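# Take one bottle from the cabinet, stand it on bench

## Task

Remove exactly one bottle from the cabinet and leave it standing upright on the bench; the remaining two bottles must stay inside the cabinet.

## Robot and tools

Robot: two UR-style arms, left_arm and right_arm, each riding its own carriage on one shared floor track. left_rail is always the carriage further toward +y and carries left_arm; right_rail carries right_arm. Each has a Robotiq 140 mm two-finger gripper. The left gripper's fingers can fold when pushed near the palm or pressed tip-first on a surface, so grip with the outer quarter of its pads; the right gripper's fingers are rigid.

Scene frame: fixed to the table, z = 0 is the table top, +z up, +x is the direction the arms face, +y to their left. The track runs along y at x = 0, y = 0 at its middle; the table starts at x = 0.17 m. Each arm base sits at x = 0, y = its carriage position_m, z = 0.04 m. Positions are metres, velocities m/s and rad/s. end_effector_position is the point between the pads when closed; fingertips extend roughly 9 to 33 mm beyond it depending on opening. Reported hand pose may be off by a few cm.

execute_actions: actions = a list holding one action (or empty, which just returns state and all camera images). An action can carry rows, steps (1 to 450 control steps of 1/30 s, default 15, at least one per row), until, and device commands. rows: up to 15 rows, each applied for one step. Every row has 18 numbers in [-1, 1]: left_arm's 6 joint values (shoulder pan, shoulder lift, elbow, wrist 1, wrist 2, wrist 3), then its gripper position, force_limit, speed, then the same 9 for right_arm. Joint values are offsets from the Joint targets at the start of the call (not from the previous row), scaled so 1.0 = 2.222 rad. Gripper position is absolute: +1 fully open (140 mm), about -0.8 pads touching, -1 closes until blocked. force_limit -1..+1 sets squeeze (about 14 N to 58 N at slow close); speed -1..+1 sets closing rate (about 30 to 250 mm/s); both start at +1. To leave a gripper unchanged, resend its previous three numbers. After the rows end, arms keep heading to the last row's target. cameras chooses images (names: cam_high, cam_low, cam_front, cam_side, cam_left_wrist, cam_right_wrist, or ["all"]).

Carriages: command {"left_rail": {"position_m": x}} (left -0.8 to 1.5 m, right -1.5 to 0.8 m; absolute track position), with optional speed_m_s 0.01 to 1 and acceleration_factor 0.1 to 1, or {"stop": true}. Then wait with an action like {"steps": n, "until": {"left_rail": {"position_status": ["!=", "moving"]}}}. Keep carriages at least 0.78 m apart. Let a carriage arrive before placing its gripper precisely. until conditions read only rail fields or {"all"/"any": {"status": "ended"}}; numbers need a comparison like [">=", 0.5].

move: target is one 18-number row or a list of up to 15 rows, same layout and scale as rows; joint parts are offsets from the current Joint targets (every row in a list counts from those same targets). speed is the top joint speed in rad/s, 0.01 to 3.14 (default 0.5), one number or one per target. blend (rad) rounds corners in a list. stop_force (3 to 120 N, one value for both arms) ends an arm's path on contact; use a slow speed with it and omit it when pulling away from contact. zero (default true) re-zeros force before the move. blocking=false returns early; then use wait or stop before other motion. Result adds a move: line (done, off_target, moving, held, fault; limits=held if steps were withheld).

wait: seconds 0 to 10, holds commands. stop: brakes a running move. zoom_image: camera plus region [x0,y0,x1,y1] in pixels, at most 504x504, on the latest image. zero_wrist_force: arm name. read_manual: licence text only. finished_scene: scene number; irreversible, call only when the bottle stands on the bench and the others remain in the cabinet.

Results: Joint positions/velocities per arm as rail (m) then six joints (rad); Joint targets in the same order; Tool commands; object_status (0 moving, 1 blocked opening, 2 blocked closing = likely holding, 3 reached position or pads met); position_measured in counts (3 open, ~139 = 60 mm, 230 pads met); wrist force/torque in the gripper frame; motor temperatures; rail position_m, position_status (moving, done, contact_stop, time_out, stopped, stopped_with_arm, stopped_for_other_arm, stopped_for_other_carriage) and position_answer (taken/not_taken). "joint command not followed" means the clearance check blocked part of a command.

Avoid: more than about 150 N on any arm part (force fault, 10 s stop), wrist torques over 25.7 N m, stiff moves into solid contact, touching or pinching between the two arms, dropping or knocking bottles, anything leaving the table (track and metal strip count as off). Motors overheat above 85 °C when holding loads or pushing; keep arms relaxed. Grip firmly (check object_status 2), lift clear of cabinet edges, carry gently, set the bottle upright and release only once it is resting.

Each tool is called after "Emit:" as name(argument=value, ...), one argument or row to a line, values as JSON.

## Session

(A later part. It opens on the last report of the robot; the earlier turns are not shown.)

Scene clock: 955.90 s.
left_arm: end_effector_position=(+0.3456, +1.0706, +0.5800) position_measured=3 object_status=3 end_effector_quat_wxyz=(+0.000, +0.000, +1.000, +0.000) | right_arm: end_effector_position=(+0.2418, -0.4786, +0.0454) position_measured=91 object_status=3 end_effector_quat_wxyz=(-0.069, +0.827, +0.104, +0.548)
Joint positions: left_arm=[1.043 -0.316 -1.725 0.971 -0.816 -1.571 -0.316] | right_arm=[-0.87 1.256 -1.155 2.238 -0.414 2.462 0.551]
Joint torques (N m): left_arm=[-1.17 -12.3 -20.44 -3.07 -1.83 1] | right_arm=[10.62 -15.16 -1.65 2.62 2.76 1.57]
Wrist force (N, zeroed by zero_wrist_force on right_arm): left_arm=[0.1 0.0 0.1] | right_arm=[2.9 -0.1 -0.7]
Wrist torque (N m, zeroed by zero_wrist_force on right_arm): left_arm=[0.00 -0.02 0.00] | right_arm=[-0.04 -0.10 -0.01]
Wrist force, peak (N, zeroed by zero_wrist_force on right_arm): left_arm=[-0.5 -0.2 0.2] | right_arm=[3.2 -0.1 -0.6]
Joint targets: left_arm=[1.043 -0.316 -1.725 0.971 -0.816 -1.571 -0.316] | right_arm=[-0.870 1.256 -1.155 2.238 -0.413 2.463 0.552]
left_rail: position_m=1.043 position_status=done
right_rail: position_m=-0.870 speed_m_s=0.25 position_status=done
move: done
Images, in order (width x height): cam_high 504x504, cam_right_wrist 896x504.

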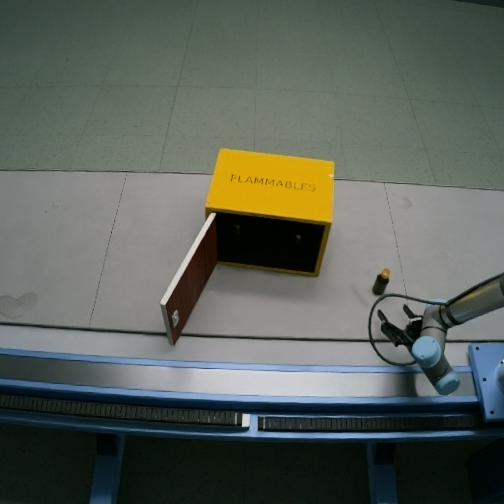

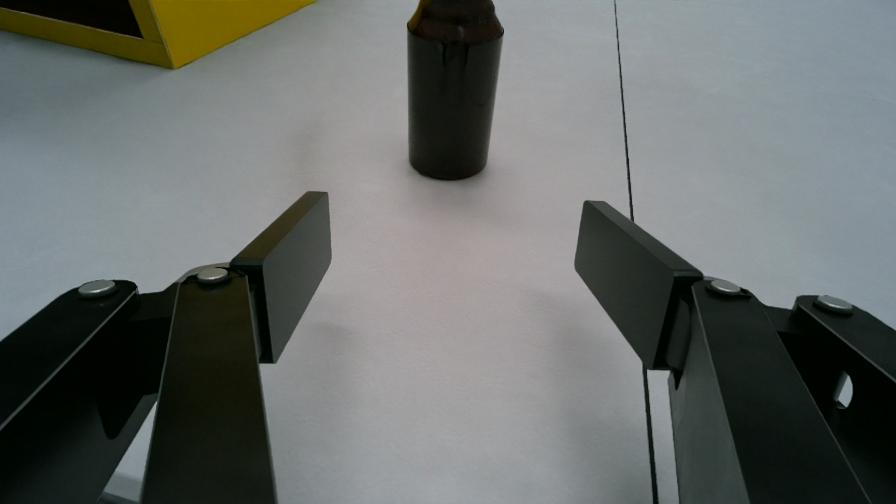

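Emit:
execute_actions(
  actions=[
    {"left_rail":{"position_m":0.5,"speed_m_s":0.5},"rows":[[0,0,0,0,0,0,-1,-1,0,0,0,0,0,0,0,0.3,-0.3,-1]],"steps":120,"until":{"left_rail":{"position_status":["!=","moving"]}}},
  ],
)

Emit:
move(
  target=[-0.2673,-0.0829,0.2971,-0.2145,0,0.6360,-1,-1,0,0,0,0,0,0,0,0.3,-0.3,-1],
  speed=0.7,
  cameras=["cam_left_wrist","cam_high","cam_side"],
)

Scene clock: 966.70 s.
left_arm: end_effector_position=(+0.3456, +0.5272, +0.5800) position_measured=233 object_status=3 end_effector_quat_wxyz=(+0.000, +0.000, +1.000, +0.000) | right_arm: end_effector_position=(+0.2417, -0.4786, +0.0454) position_measured=91 object_status=3 end_effector_quat_wxyz=(-0.069, +0.827, +0.104, +0.548)
Joint positions: left_arm=[0.5 -0.316 -1.725 0.971 -0.816 -1.571 -0.316] | right_arm=[-0.87 1.256 -1.155 2.238 -0.413 2.463 0.552]
Joint torques (N m): left_arm=[-0.81 -12.44 -19.26 -3.12 -1.57 1.06] | right_arm=[11.45 -15.62 -1.54 2.7 2.86 1.81]
Wrist force (N, zeroed by zero_wrist_force on right_arm): left_arm=[0.0 -0.4 -0.1] | right_arm=[2.9 -0.1 -0.8]
Wrist torque (N m, zeroed by zero_wrist_force on right_arm): left_arm=[-0.09 0.02 0.01] | right_arm=[-0.03 -0.09 -0.01]
Wrist force, peak (N, zeroed by zero_wrist_force on right_arm): left_arm=[0.1 2.3 -0.3] | right_arm=[3.2 -0.3 -0.7]
Joint targets: left_arm=[0.500 -0.316 -1.725 0.971 -0.816 -1.571 -0.316] | right_arm=[-0.870 1.256 -1.155 2.238 -0.413 2.463 0.552]
left_rail: position_m=0.500 speed_m_s=0.50 position_status=done
right_rail: position_m=-0.870 speed_m_s=0.25 position_status=done

Scene clock: 969.53 s.
left_arm: end_effector_position=(+0.3114, +0.3168, +0.4003) position_measured=233 object_status=3 end_effector_quat_wxyz=(+0.000, +0.843, +0.538, +0.000) | right_arm: end_effector_position=(+0.2417, -0.4786, +0.0454) position_measured=91 object_status=3 end_effector_quat_wxyz=(-0.069, +0.827, +0.104, +0.548)
Joint positions: left_arm=[0.5 -0.91 -1.909 1.631 -1.293 -1.571 1.097] | right_arm=[-0.87 1.256 -1.155 2.238 -0.413 2.463 0.552]
Joint torques (N m): left_arm=[-11.7 -16.28 -11.38 -4.31 -0.79 1.31] | right_arm=[11.06 -14.96 -0.79 2.72 2.67 1.99]
Wrist force (N, zeroed by zero_wrist_force on right_arm): left_arm=[-0.4 -0.1 0.2] | right_arm=[2.8 -0.2 -0.7]
Wrist torque (N m, zeroed by zero_wrist_force on right_arm): left_arm=[0.00 0.09 -0.02] | right_arm=[-0.07 -0.08 -0.01]
Wrist force, peak (N, zeroed by zero_wrist_force on right_arm): left_arm=[-1.2 -0.7 0.6] | right_arm=[3.1 -0.1 -1.0]
Joint targets: left_arm=[0.500 -0.910 -1.909 1.631 -1.293 -1.571 1.097] | right_arm=[-0.870 1.256 -1.155 2.238 -0.413 2.463 0.552]
left_rail: position_m=0.500 speed_m_s=0.50 position_status=done
right_rail: position_m=-0.870 speed_m_s=0.25 position_status=done
move: done
Images, in order (width x height): cam_high 504x504, cam_side 504x504, cam_left_wrist 896x504.

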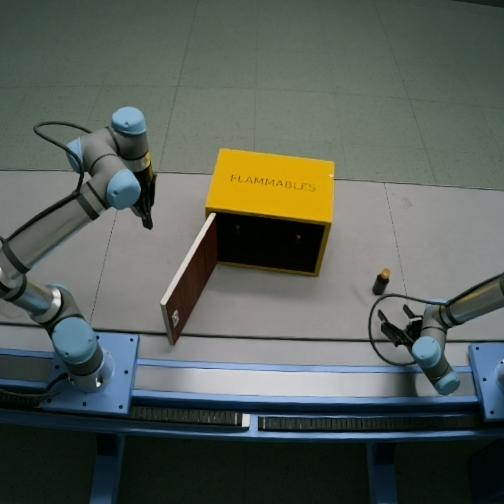

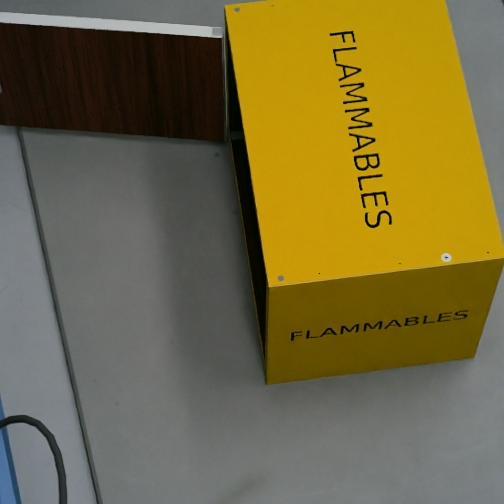

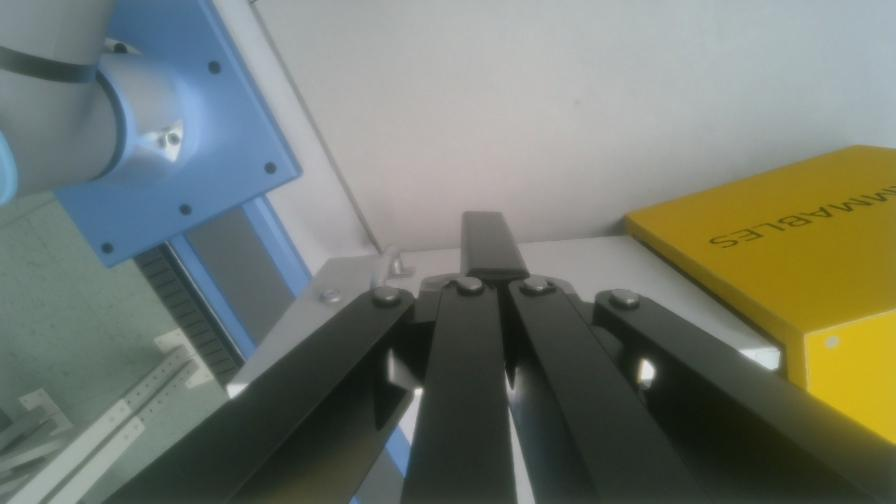

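Emit:
move(
  target=[
    [-0.2673,-0.0111,0.2098,-0.1987,0,0,-1,-1,0,0,0,0,0,0,0,0.3,-0.3,-1],
  ],
  speed=0.3,
  stop_force=20,
)

Scene clock: 993.40 s.
left_arm: end_effector_position=(+0.2316, +0.2110, +0.2981) position_measured=233 object_status=3 end_effector_quat_wxyz=(+0.002, +0.925, +0.381, +0.000) | right_arm: end_effector_position=(+0.2417, -0.4786, +0.0454) position_measured=91 object_status=3 end_effector_quat_wxyz=(-0.069, +0.827, +0.104, +0.548)
Joint positions: left_arm=[0.5 -1.263 -1.926 1.906 -1.556 -1.571 1.097] | right_arm=[-0.87 1.256 -1.155 2.238 -0.413 2.463 0.552]
Joint torques (N m): left_arm=[-1.13 -8.01 -24.14 -3.03 0.06 0.15] | right_arm=[10.28 -15.56 -2.35 2.78 2.77 1.76]
Wrist force (N, zeroed by zero_wrist_force on right_arm): left_arm=[8.4 -2.2 -25.6] | right_arm=[2.7 -0.1 -0.6]
Wrist torque (N m, zeroed by zero_wrist_force on right_arm): left_arm=[-0.10 -0.31 -0.05] | right_arm=[-0.05 -0.08 -0.01]
Wrist force, peak (N, zeroed by zero_wrist_force on right_arm): left_arm=[9.4 -24.1 -91.3] | right_arm=[3.2 -0.1 -0.8]
Joint targets: left_arm=[0.500 -1.263 -1.926 1.906 -1.556 -1.571 1.097] | right_arm=[-0.870 1.256 -1.155 2.238 -0.413 2.463 0.552]
Tool commands: left_gripper/position=-1.0 left_gripper/force_limit=-1.0 left_gripper/speed=+0.003922 right_gripper/position=+0.3 right_gripper/force_limit=-0.3 right_gripper/speed=-1.0
FORCE FAULT: contact force on the left arm reached its limit, and that arm stopped for 10 seconds. The contact can be on any part of that arm, not only on its tool. That arm's remaining commands of this call were not run. That arm's target is now where it stood when the stop ended, not its last command. That arm accepts commands again.
left_rail: position_m=0.500 speed_m_s=0.50 position_status=done
right_rail: position_m=-0.870 speed_m_s=0.25 position_status=done
move: fault (left_arm); left_arm: the shoulder pan is farthest, 0.241 rad from its target

Emit:
execute_actions(
  actions=[],
)

Scene clock: 995.33 s.
left_arm: end_effector_position=(+0.2316, +0.2110, +0.2981) position_measured=233 object_status=3 end_effector_quat_wxyz=(+0.002, +0.925, +0.381, +0.000) | right_arm: end_effector_position=(+0.2417, -0.4786, +0.0454) position_measured=91 object_status=3 end_effector_quat_wxyz=(-0.069, +0.827, +0.104, +0.548)
Joint positions: left_arm=[0.5 -1.263 -1.926 1.906 -1.556 -1.571 1.097] | right_arm=[-0.87 1.256 -1.155 2.238 -0.413 2.463 0.552]
Joint velocities: within noise
Joint torques (N m): left_arm=[-0.82 0.72 -23.6 -2.89 -0.09 -0.12] | right_arm=[10.39 -15.26 -2.66 2.46 2.85 1.7]
Motor temperatures (°C): left_arm=[21 32 23 33 35 40] | right_arm=[28 27 38 38 32 41]
Wrist force (N, zeroed by zero_wrist_force on right_arm): left_arm=[8.4 -2.1 -24.9] | right_arm=[2.8 -0.2 -0.7]
Wrist torque (N m, zeroed by zero_wrist_force on right_arm): left_arm=[-0.08 -0.30 -0.05] | right_arm=[-0.06 -0.09 -0.01]
Wrist force, peak (N, zeroed by zero_wrist_force on right_arm): left_arm=[8.4 -2.7 -26.8] | right_arm=[3.1 -0.3 -0.8]
Joint targets: left_arm=[0.500 -1.263 -1.926 1.906 -1.556 -1.571 1.097] | right_arm=[-0.870 1.256 -1.155 2.238 -0.413 2.463 0.552]
Tool commands: left_gripper/position=-1.0 left_gripper/force_limit=-1.0 left_gripper/speed=+0.003922 right_gripper/position=+0.3 right_gripper/force_limit=-0.3 right_gripper/speed=-1.0
left_rail: position_m=0.500 speed_m_s=0.50 position_status=done
right_rail: position_m=-0.870 speed_m_s=0.25 position_status=done

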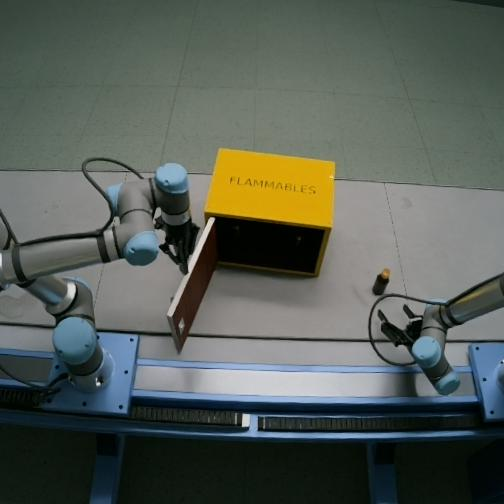

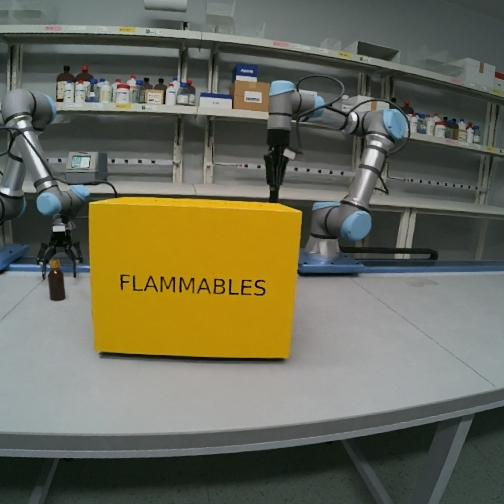

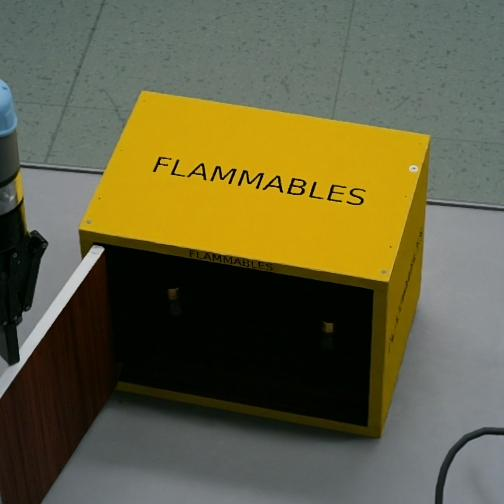

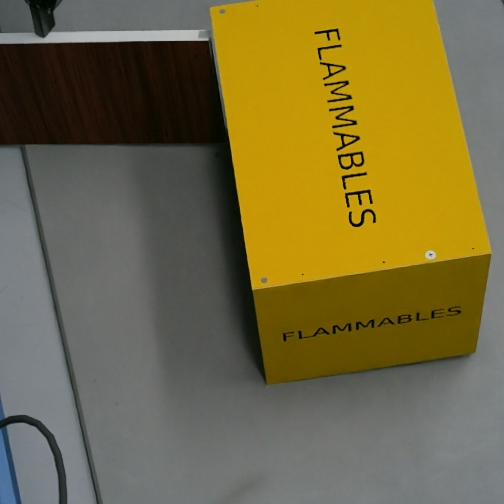

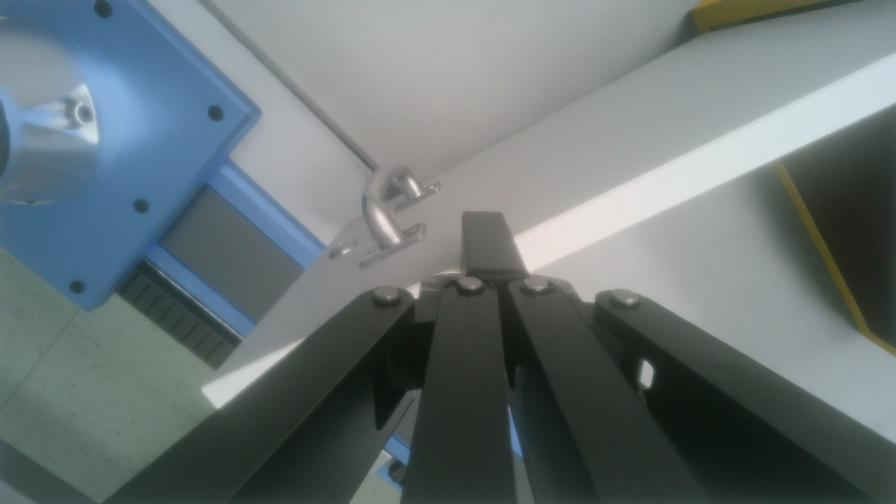

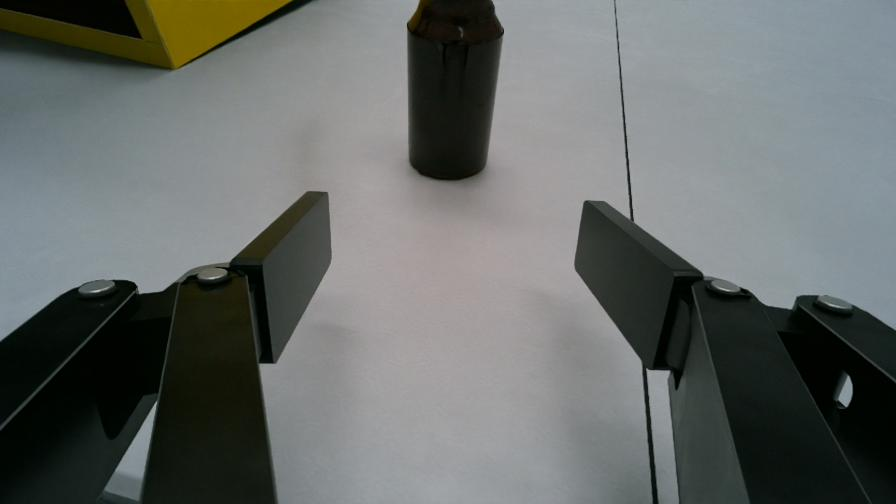

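Emit:
move(
  target=[
    [0,0.0018,-0.0356,0.0361,0,0,-1,-1,0,0,0,0,0,0,0,0.3,-0.3,-1],
    [0,0.0153,-0.1260,0.1130,0,0,-1,-1,0,0,0,0,0,0,0,0.3,-0.3,-1],
  ],
  speed=[0.02,0.2],
  cameras=["cam_low","cam_front","cam_side","cam_left_wrist","cam_high"],
)

Scene clock: 1010.77 s.
left_arm: end_effector_position=(+0.2311, +0.2126, +0.3975) position_measured=233 object_status=3 end_effector_quat_wxyz=(+0.000, +0.925, +0.381, +0.000) | right_arm: end_effector_position=(+0.2417, -0.4786, +0.0454) position_measured=91 object_status=3 end_effector_quat_wxyz=(-0.069, +0.827, +0.104, +0.548)
Joint positions: left_arm=[0.5 -1.263 -1.892 1.627 -1.305 -1.571 1.097] | right_arm=[-0.87 1.256 -1.155 2.238 -0.413 2.463 0.552]
Joint torques (N m): left_arm=[-0.92 -1.66 -36.28 -1.35 -0.28 -0.08] | right_arm=[10.18 -15.12 -2.21 2.62 2.77 1.5]
Wrist force (N, zeroed by zero_wrist_force on right_arm): left_arm=[-3.7 0.7 0.6] | right_arm=[2.8 -0.2 -0.7]
Wrist torque (N m, zeroed by zero_wrist_force on right_arm): left_arm=[0.16 0.81 -0.03] | right_arm=[-0.07 -0.08 -0.01]
Wrist force, peak (N, zeroed by zero_wrist_force on right_arm): left_arm=[8.2 -2.7 -26.6] | right_arm=[3.2 -0.3 -0.8]
Joint targets: left_arm=[0.500 -1.263 -1.892 1.626 -1.305 -1.571 1.097] | right_arm=[-0.870 1.256 -1.155 2.238 -0.413 2.463 0.552]
left_rail: position_m=0.500 speed_m_s=0.50 position_status=done
right_rail: position_m=-0.870 speed_m_s=0.25 position_status=done
move: done
Images, in order (width x height): cam_high 504x504, cam_low 504x504, cam_front 504x504, cam_side 504x504, cam_left_wrist 896x504.

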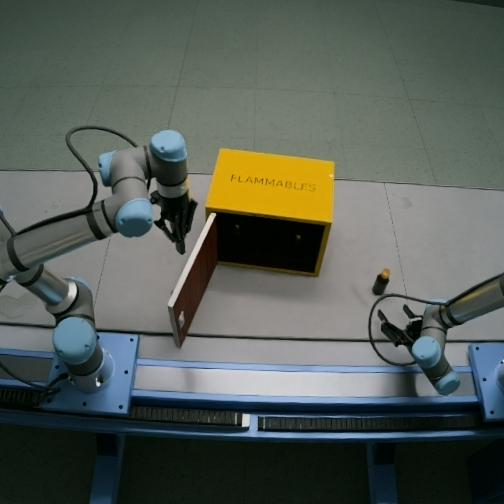

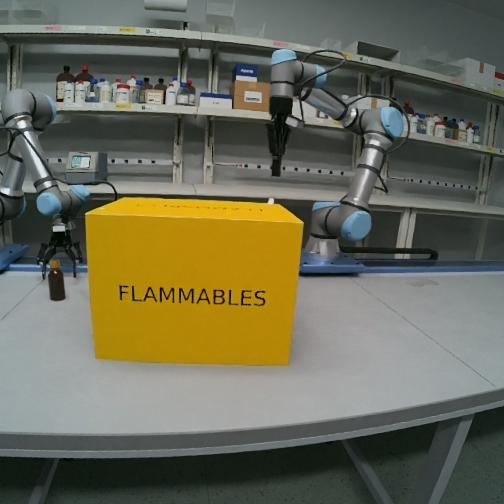

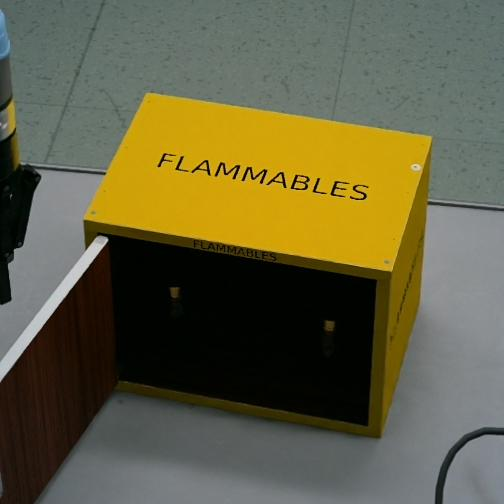

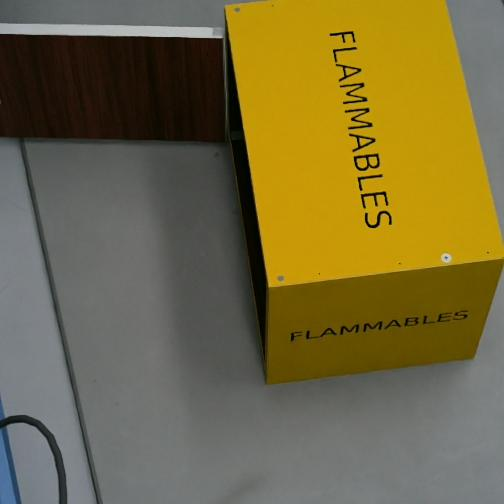

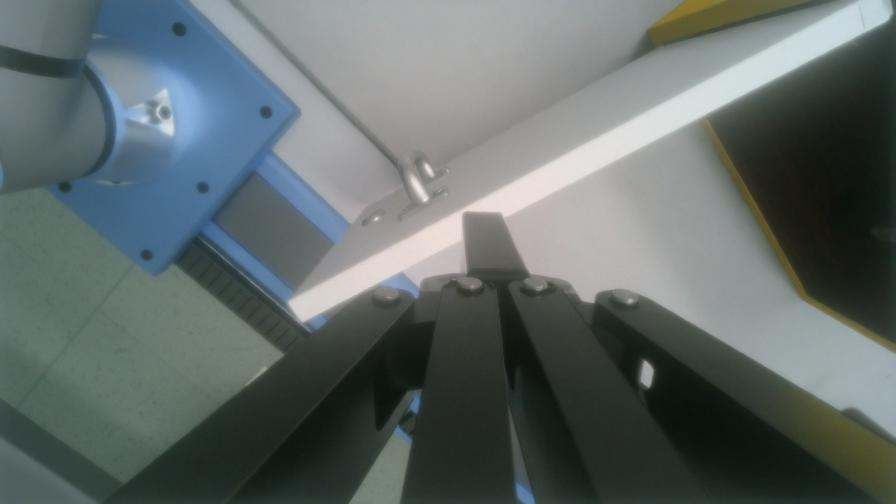

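Emit:
move(
  target=[
    [0.1589,-0.0078,0.0023,0.0055,0,0,-1,-1,0,0,0,0,0,0,0,0.3,-0.3,-1],
    [0.1589,-0.0189,0.2122,-0.1932,0,0,-1,-1,0,0,0,0,0,0,0,0.3,-0.3,-1],
  ],
  speed=0.3,
  stop_force=15,
  cameras=["cam_left_wrist","cam_high"],
)

Scene clock: 1023.60 s.
left_arm: end_effector_position=(+0.3111, +0.3168, +0.2247) position_measured=233 object_status=3 end_effector_quat_wxyz=(+0.000, +0.843, +0.537, +0.000) | right_arm: end_effector_position=(+0.2417, -0.4786, +0.0454) position_measured=91 object_status=3 end_effector_quat_wxyz=(-0.069, +0.827, +0.104, +0.548)
Joint positions: left_arm=[0.5 -0.91 -1.934 2.098 -1.734 -1.571 1.097] | right_arm=[-0.87 1.256 -1.155 2.238 -0.413 2.463 0.552]
Joint torques (N m): left_arm=[9.8 -16.7 -11.12 -4.28 -0.13 0.03] | right_arm=[8.96 -16.46 -2.95 2.6 2.85 1.47]
Wrist force (N, zeroed by zero_wrist_force on right_arm): left_arm=[-3.5 0.1 0.9] | right_arm=[2.9 -0.1 -0.7]
Wrist torque (N m, zeroed by zero_wrist_force on right_arm): left_arm=[0.03 0.75 -0.03] | right_arm=[-0.04 -0.12 -0.01]
Wrist force, peak (N, zeroed by zero_wrist_force on right_arm): left_arm=[-4.7 0.5 0.8] | right_arm=[3.1 -0.3 -0.8]
Joint targets: left_arm=[0.500 -0.910 -1.934 2.098 -1.734 -1.571 1.097] | right_arm=[-0.870 1.256 -1.155 2.238 -0.413 2.463 0.552]
left_rail: position_m=0.500 speed_m_s=0.50 position_status=done
right_rail: position_m=-0.870 speed_m_s=0.25 position_status=done
move: done
Images, in order (width x height): cam_high 504x504, cam_left_wrist 896x504.

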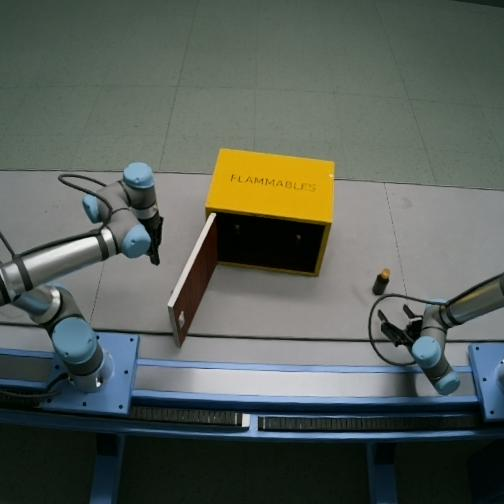

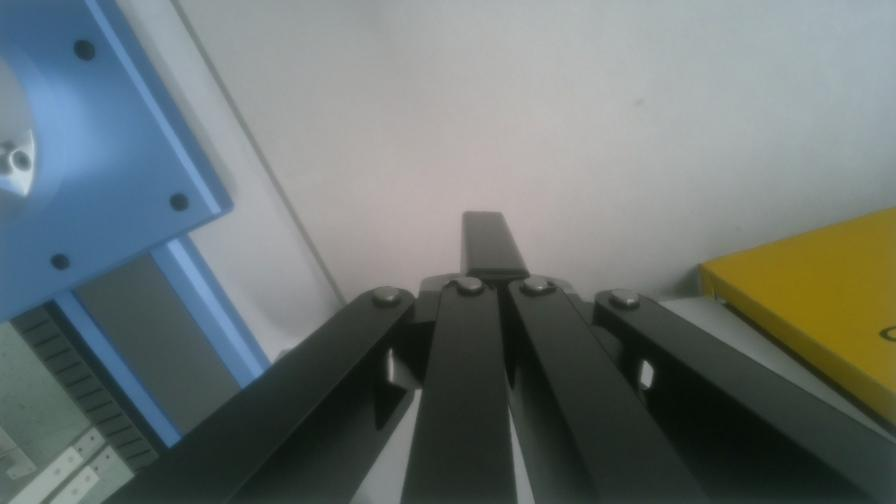

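Emit:
move(
  target=[
    [-0.1518,0.0657,-0.0450,-0.0207,0,-0.3318,-1,-1,0,0,0,0,0,0,0,0.3,-0.3,-1],
    [-0.1716,0.1657,-0.1333,-0.0324,0,-0.5767,-1,-1,0,0,0,0,0,0,0,0.3,-0.3,-1],
  ],
  speed=0.25,
  blend=[0.02,0],
  stop_force=20,
  cameras=["cam_left_wrist","cam_high"],
)

Scene clock: 1040.17 s.
left_arm: end_effector_position=(+0.2612, +0.0724, +0.2247) position_measured=233 object_status=3 end_effector_quat_wxyz=(+0.000, +0.526, +0.851, +0.000) | right_arm: end_effector_position=(+0.2417, -0.4786, +0.0454) position_measured=91 object_status=3 end_effector_quat_wxyz=(-0.069, +0.827, +0.104, +0.548)
Joint positions: left_arm=[0.5 -1.292 -1.566 1.802 -1.806 -1.571 -0.184] | right_arm=[-0.87 1.256 -1.155 2.238 -0.413 2.463 0.552]
Joint torques (N m): left_arm=[-11.89 -15.56 -38.19 -4.93 -2.33 -1.37] | right_arm=[10.19 -16.21 -3.4 2.42 2.74 1.47]
Wrist force (N, zeroed by zero_wrist_force on right_arm): left_arm=[-0.9 1.2 1.1] | right_arm=[2.8 -0.4 -0.8]
Wrist torque (N m, zeroed by zero_wrist_force on right_arm): left_arm=[0.13 0.55 0.11] | right_arm=[-0.10 -0.09 -0.01]
Wrist force, peak (N, zeroed by zero_wrist_force on right_arm): left_arm=[3.8 2.2 0.2] | right_arm=[3.1 -0.4 -0.9]
Joint targets: left_arm=[0.500 -1.292 -1.566 1.802 -1.806 -1.571 -0.184] | right_arm=[-0.870 1.256 -1.155 2.238 -0.413 2.463 0.552]
left_rail: position_m=0.500 speed_m_s=0.50 position_status=done
right_rail: position_m=-0.870 speed_m_s=0.25 position_status=done
move: done
Images, in order (width x height): cam_high 504x504, cam_left_wrist 896x504.

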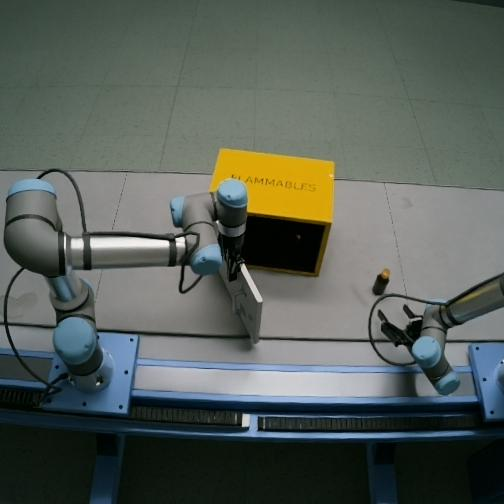

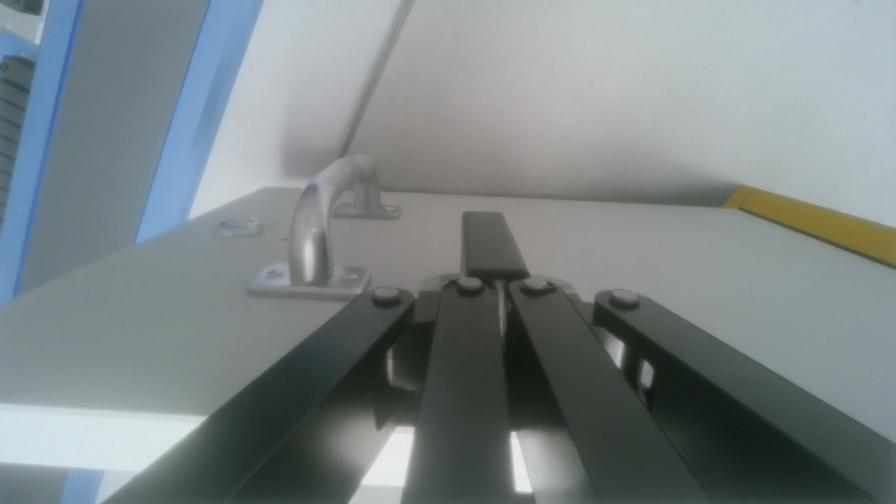

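Emit:
move(
  target=[
    [0.0244,0.1066,-0.1212,0.0145,0,-0.2007,-1,-1,0,0,0,0,0,0,0,0.3,-0.3,-1],
    [0.0558,0.1748,-0.2127,0.0379,0,-0.3268,-1,-1,0,0,0,0,0,0,0,0.3,-0.3,-1],
    [0.0728,0.2034,-0.2542,0.0509,0,-0.3773,-1,-1,0,0,0,0,0,0,0,0.3,-0.3,-1],
  ],
  speed=[0.25,0.2,0.06],
  blend=[0.02,0.01,0],
  stop_force=20,
  cameras=["cam_left_wrist","cam_high","cam_side","cam_front"],
)

Scene clock: 1053.20 s.
left_arm: end_effector_position=(+0.4092, -0.0547, +0.2246) position_measured=233 object_status=3 end_effector_quat_wxyz=(+0.000, +0.054, +0.999, +0.000) | right_arm: end_effector_position=(+0.2417, -0.4786, +0.0454) position_measured=91 object_status=3 end_effector_quat_wxyz=(-0.069, +0.827, +0.104, +0.548)
Joint positions: left_arm=[0.5 -1.13 -1.114 1.237 -1.693 -1.571 -1.023] | right_arm=[-0.87 1.256 -1.155 2.238 -0.413 2.463 0.552]
Joint torques (N m): left_arm=[12.43 -34.39 -37.51 -1.99 2.3 -1.35] | right_arm=[9.81 -15.38 -3.86 2.76 2.78 1.63]
Wrist force (N, zeroed by zero_wrist_force on right_arm): left_arm=[-0.8 1.1 -0.1] | right_arm=[2.9 -0.2 -0.9]
Wrist torque (N m, zeroed by zero_wrist_force on right_arm): left_arm=[0.15 0.58 0.12] | right_arm=[-0.05 -0.10 -0.01]
Wrist force, peak (N, zeroed by zero_wrist_force on right_arm): left_arm=[0.0 1.3 1.9] | right_arm=[3.1 -0.2 -0.8]
Joint targets: left_arm=[0.500 -1.130 -1.114 1.237 -1.693 -1.571 -1.023] | right_arm=[-0.870 1.256 -1.155 2.238 -0.413 2.463 0.552]
left_rail: position_m=0.500 speed_m_s=0.50 position_status=done
right_rail: position_m=-0.870 speed_m_s=0.25 position_status=done
move: done
Images, in order (width x height): cam_high 504x504, cam_front 504x504, cam_side 504x504, cam_left_wrist 896x504.

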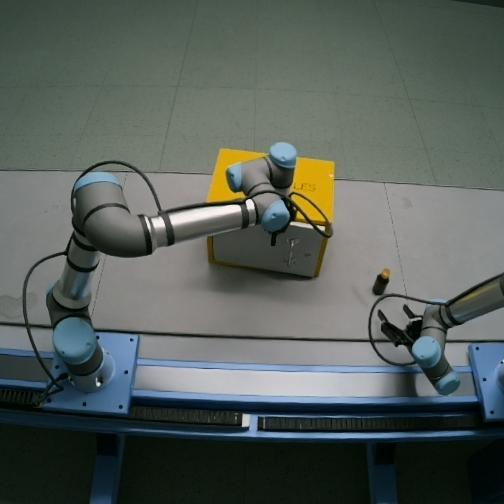

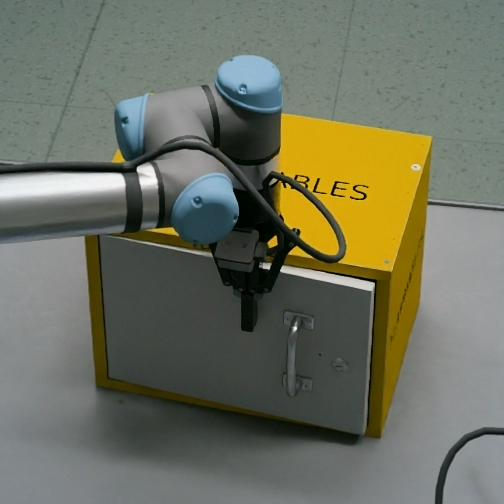

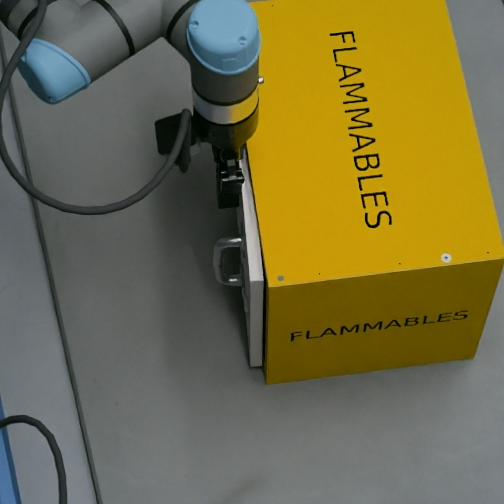

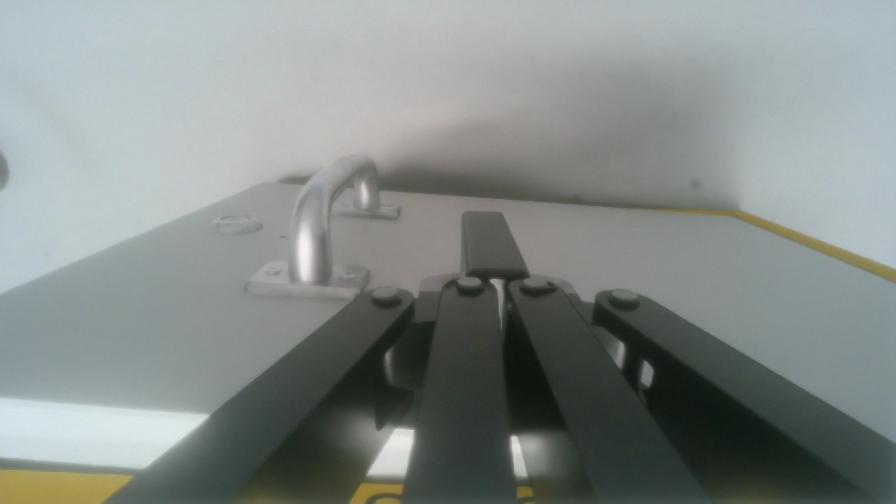

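Emit:
move(
  target=[0.0112,0.0156,-0.0234,0.0078,0,0.0112,-1,-1,0,0,0,0,0,0,0,0.3,-0.3,-1],
  speed=0.03,
  stop_force=10,
  cameras=["cam_side","cam_front"],
)

Scene clock: 1065.77 s.
left_arm: end_effector_position=(+0.4219, -0.0561, +0.2247) position_measured=233 object_status=3 end_effector_quat_wxyz=(+0.000, +0.054, +0.999, +0.000) | right_arm: end_effector_position=(+0.2417, -0.4786, +0.0454) position_measured=91 object_status=3 end_effector_quat_wxyz=(-0.069, +0.827, +0.104, +0.548)
Joint positions: left_arm=[0.5 -1.114 -1.092 1.203 -1.682 -1.571 -1.007] | right_arm=[-0.87 1.256 -1.155 2.238 -0.413 2.463 0.552]
Joint torques (N m): left_arm=[-6.53 -50.17 -12.87 -4.53 2.08 -1.55] | right_arm=[9.71 -16.48 -3.77 2.69 2.63 1.68]
Wrist force (N, zeroed by zero_wrist_force on right_arm): left_arm=[8.1 0.9 -0.8] | right_arm=[2.9 -0.2 -0.7]
Wrist torque (N m, zeroed by zero_wrist_force on right_arm): left_arm=[0.18 -0.18 0.23] | right_arm=[-0.07 -0.09 -0.01]
Wrist force, peak (N, zeroed by zero_wrist_force on right_arm): left_arm=[18.4 1.7 -2.4] | right_arm=[3.1 -0.2 -0.8]
Joint targets: left_arm=[0.500 -1.114 -1.092 1.203 -1.682 -1.571 -1.007] | right_arm=[-0.870 1.256 -1.155 2.238 -0.413 2.463 0.552]
left_rail: position_m=0.500 speed_m_s=0.50 position_status=done
right_rail: position_m=-0.870 speed_m_s=0.25 position_status=done
move: contact (left_arm); left_arm: the elbow is farthest, 0.018 rad from its target
Images, in order (width x height): cam_front 504x504, cam_side 504x504.

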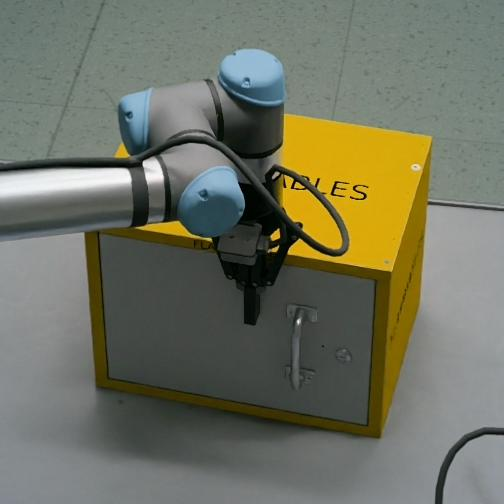

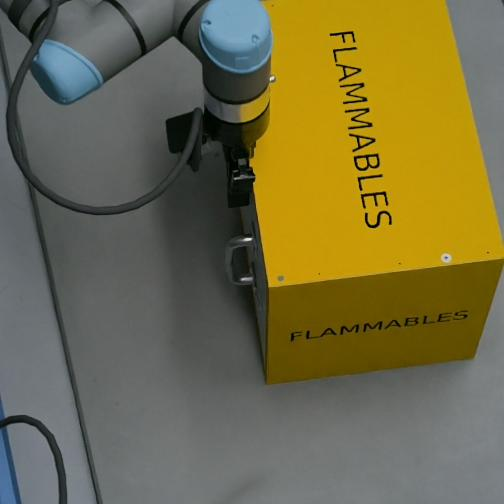

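Emit:
move(
  target=[-0.0240,-0.0384,0.0565,-0.0180,0,0.0436,-1,-1,0,0,0,0,0,0,0,0.3,-0.3,-1],
  speed=0.15,
  cameras=["cam_side","cam_front","cam_high","cam_low"],
)

Scene clock: 1072.53 s.
left_arm: end_effector_position=(+0.3781, -0.0456, +0.2244) position_measured=233 object_status=3 end_effector_quat_wxyz=(+0.000, +0.128, +0.992, +0.000) | right_arm: end_effector_position=(+0.2417, -0.4786, +0.0454) position_measured=91 object_status=3 end_effector_quat_wxyz=(-0.069, +0.827, +0.104, +0.548)
Joint positions: left_arm=[0.5 -1.167 -1.177 1.329 -1.722 -1.571 -0.91] | right_arm=[-0.87 1.256 -1.155 2.238 -0.413 2.463 0.552]
Joint torques (N m): left_arm=[-11.06 -49.17 -11.55 -4.2 -1.99 1.48] | right_arm=[8.62 -17.2 -4.09 2.57 2.67 1.57]
Wrist force (N, zeroed by zero_wrist_force on right_arm): left_arm=[-2.5 0.2 0.5] | right_arm=[2.9 -0.1 -0.8]
Wrist torque (N m, zeroed by zero_wrist_force on right_arm): left_arm=[0.04 0.54 -0.01] | right_arm=[-0.05 -0.10 -0.01]
Wrist force, peak (N, zeroed by zero_wrist_force on right_arm): left_arm=[8.7 1.3 -1.7] | right_arm=[3.1 -0.3 -0.8]
Joint targets: left_arm=[0.500 -1.167 -1.177 1.329 -1.722 -1.571 -0.910] | right_arm=[-0.870 1.256 -1.155 2.238 -0.413 2.463 0.552]
left_rail: position_m=0.500 speed_m_s=0.50 position_status=done
right_rail: position_m=-0.870 speed_m_s=0.25 position_status=done
move: done
Images, in order (width x height): cam_high 504x504, cam_low 504x504, cam_front 504x504, cam_side 504x504.

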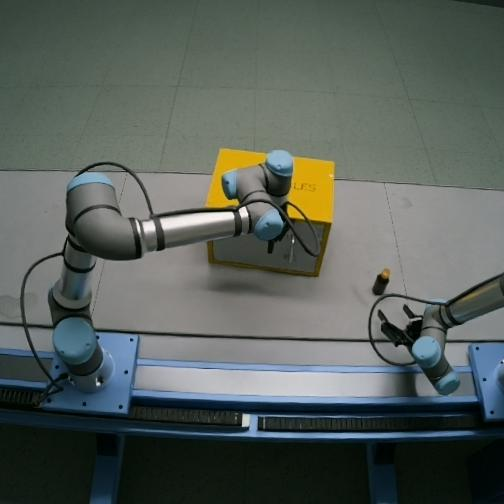

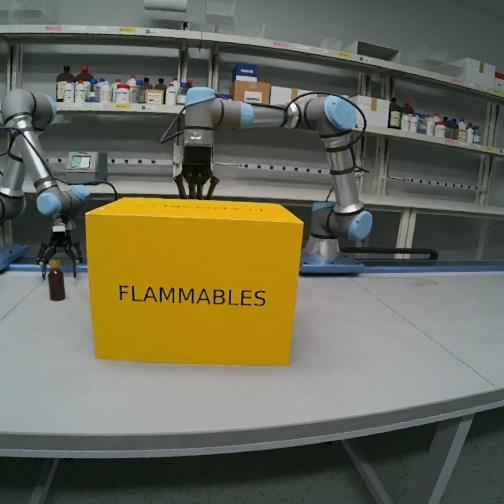

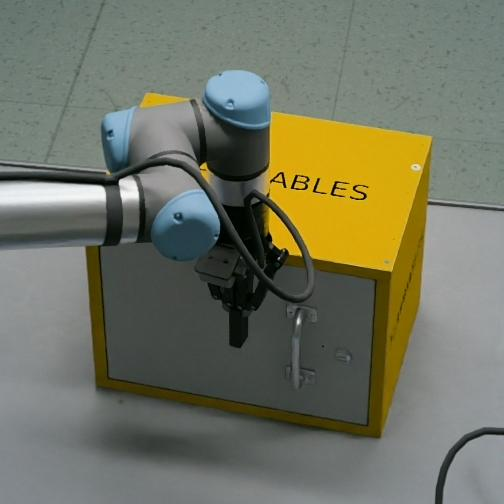

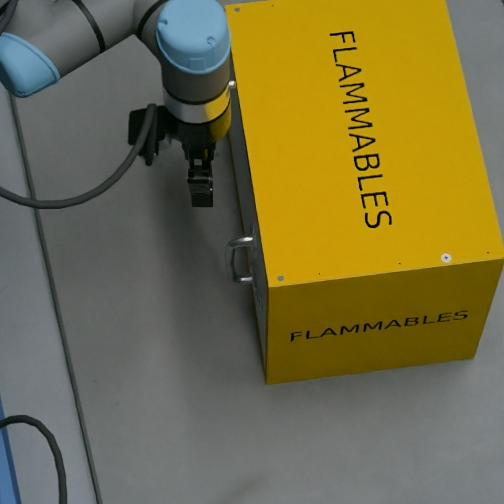

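Door is closed and the bottle stands on the bench, clear of both arms.

Emit:
finished_scene(
  scene=1,
)

The scene is finished: the task was done.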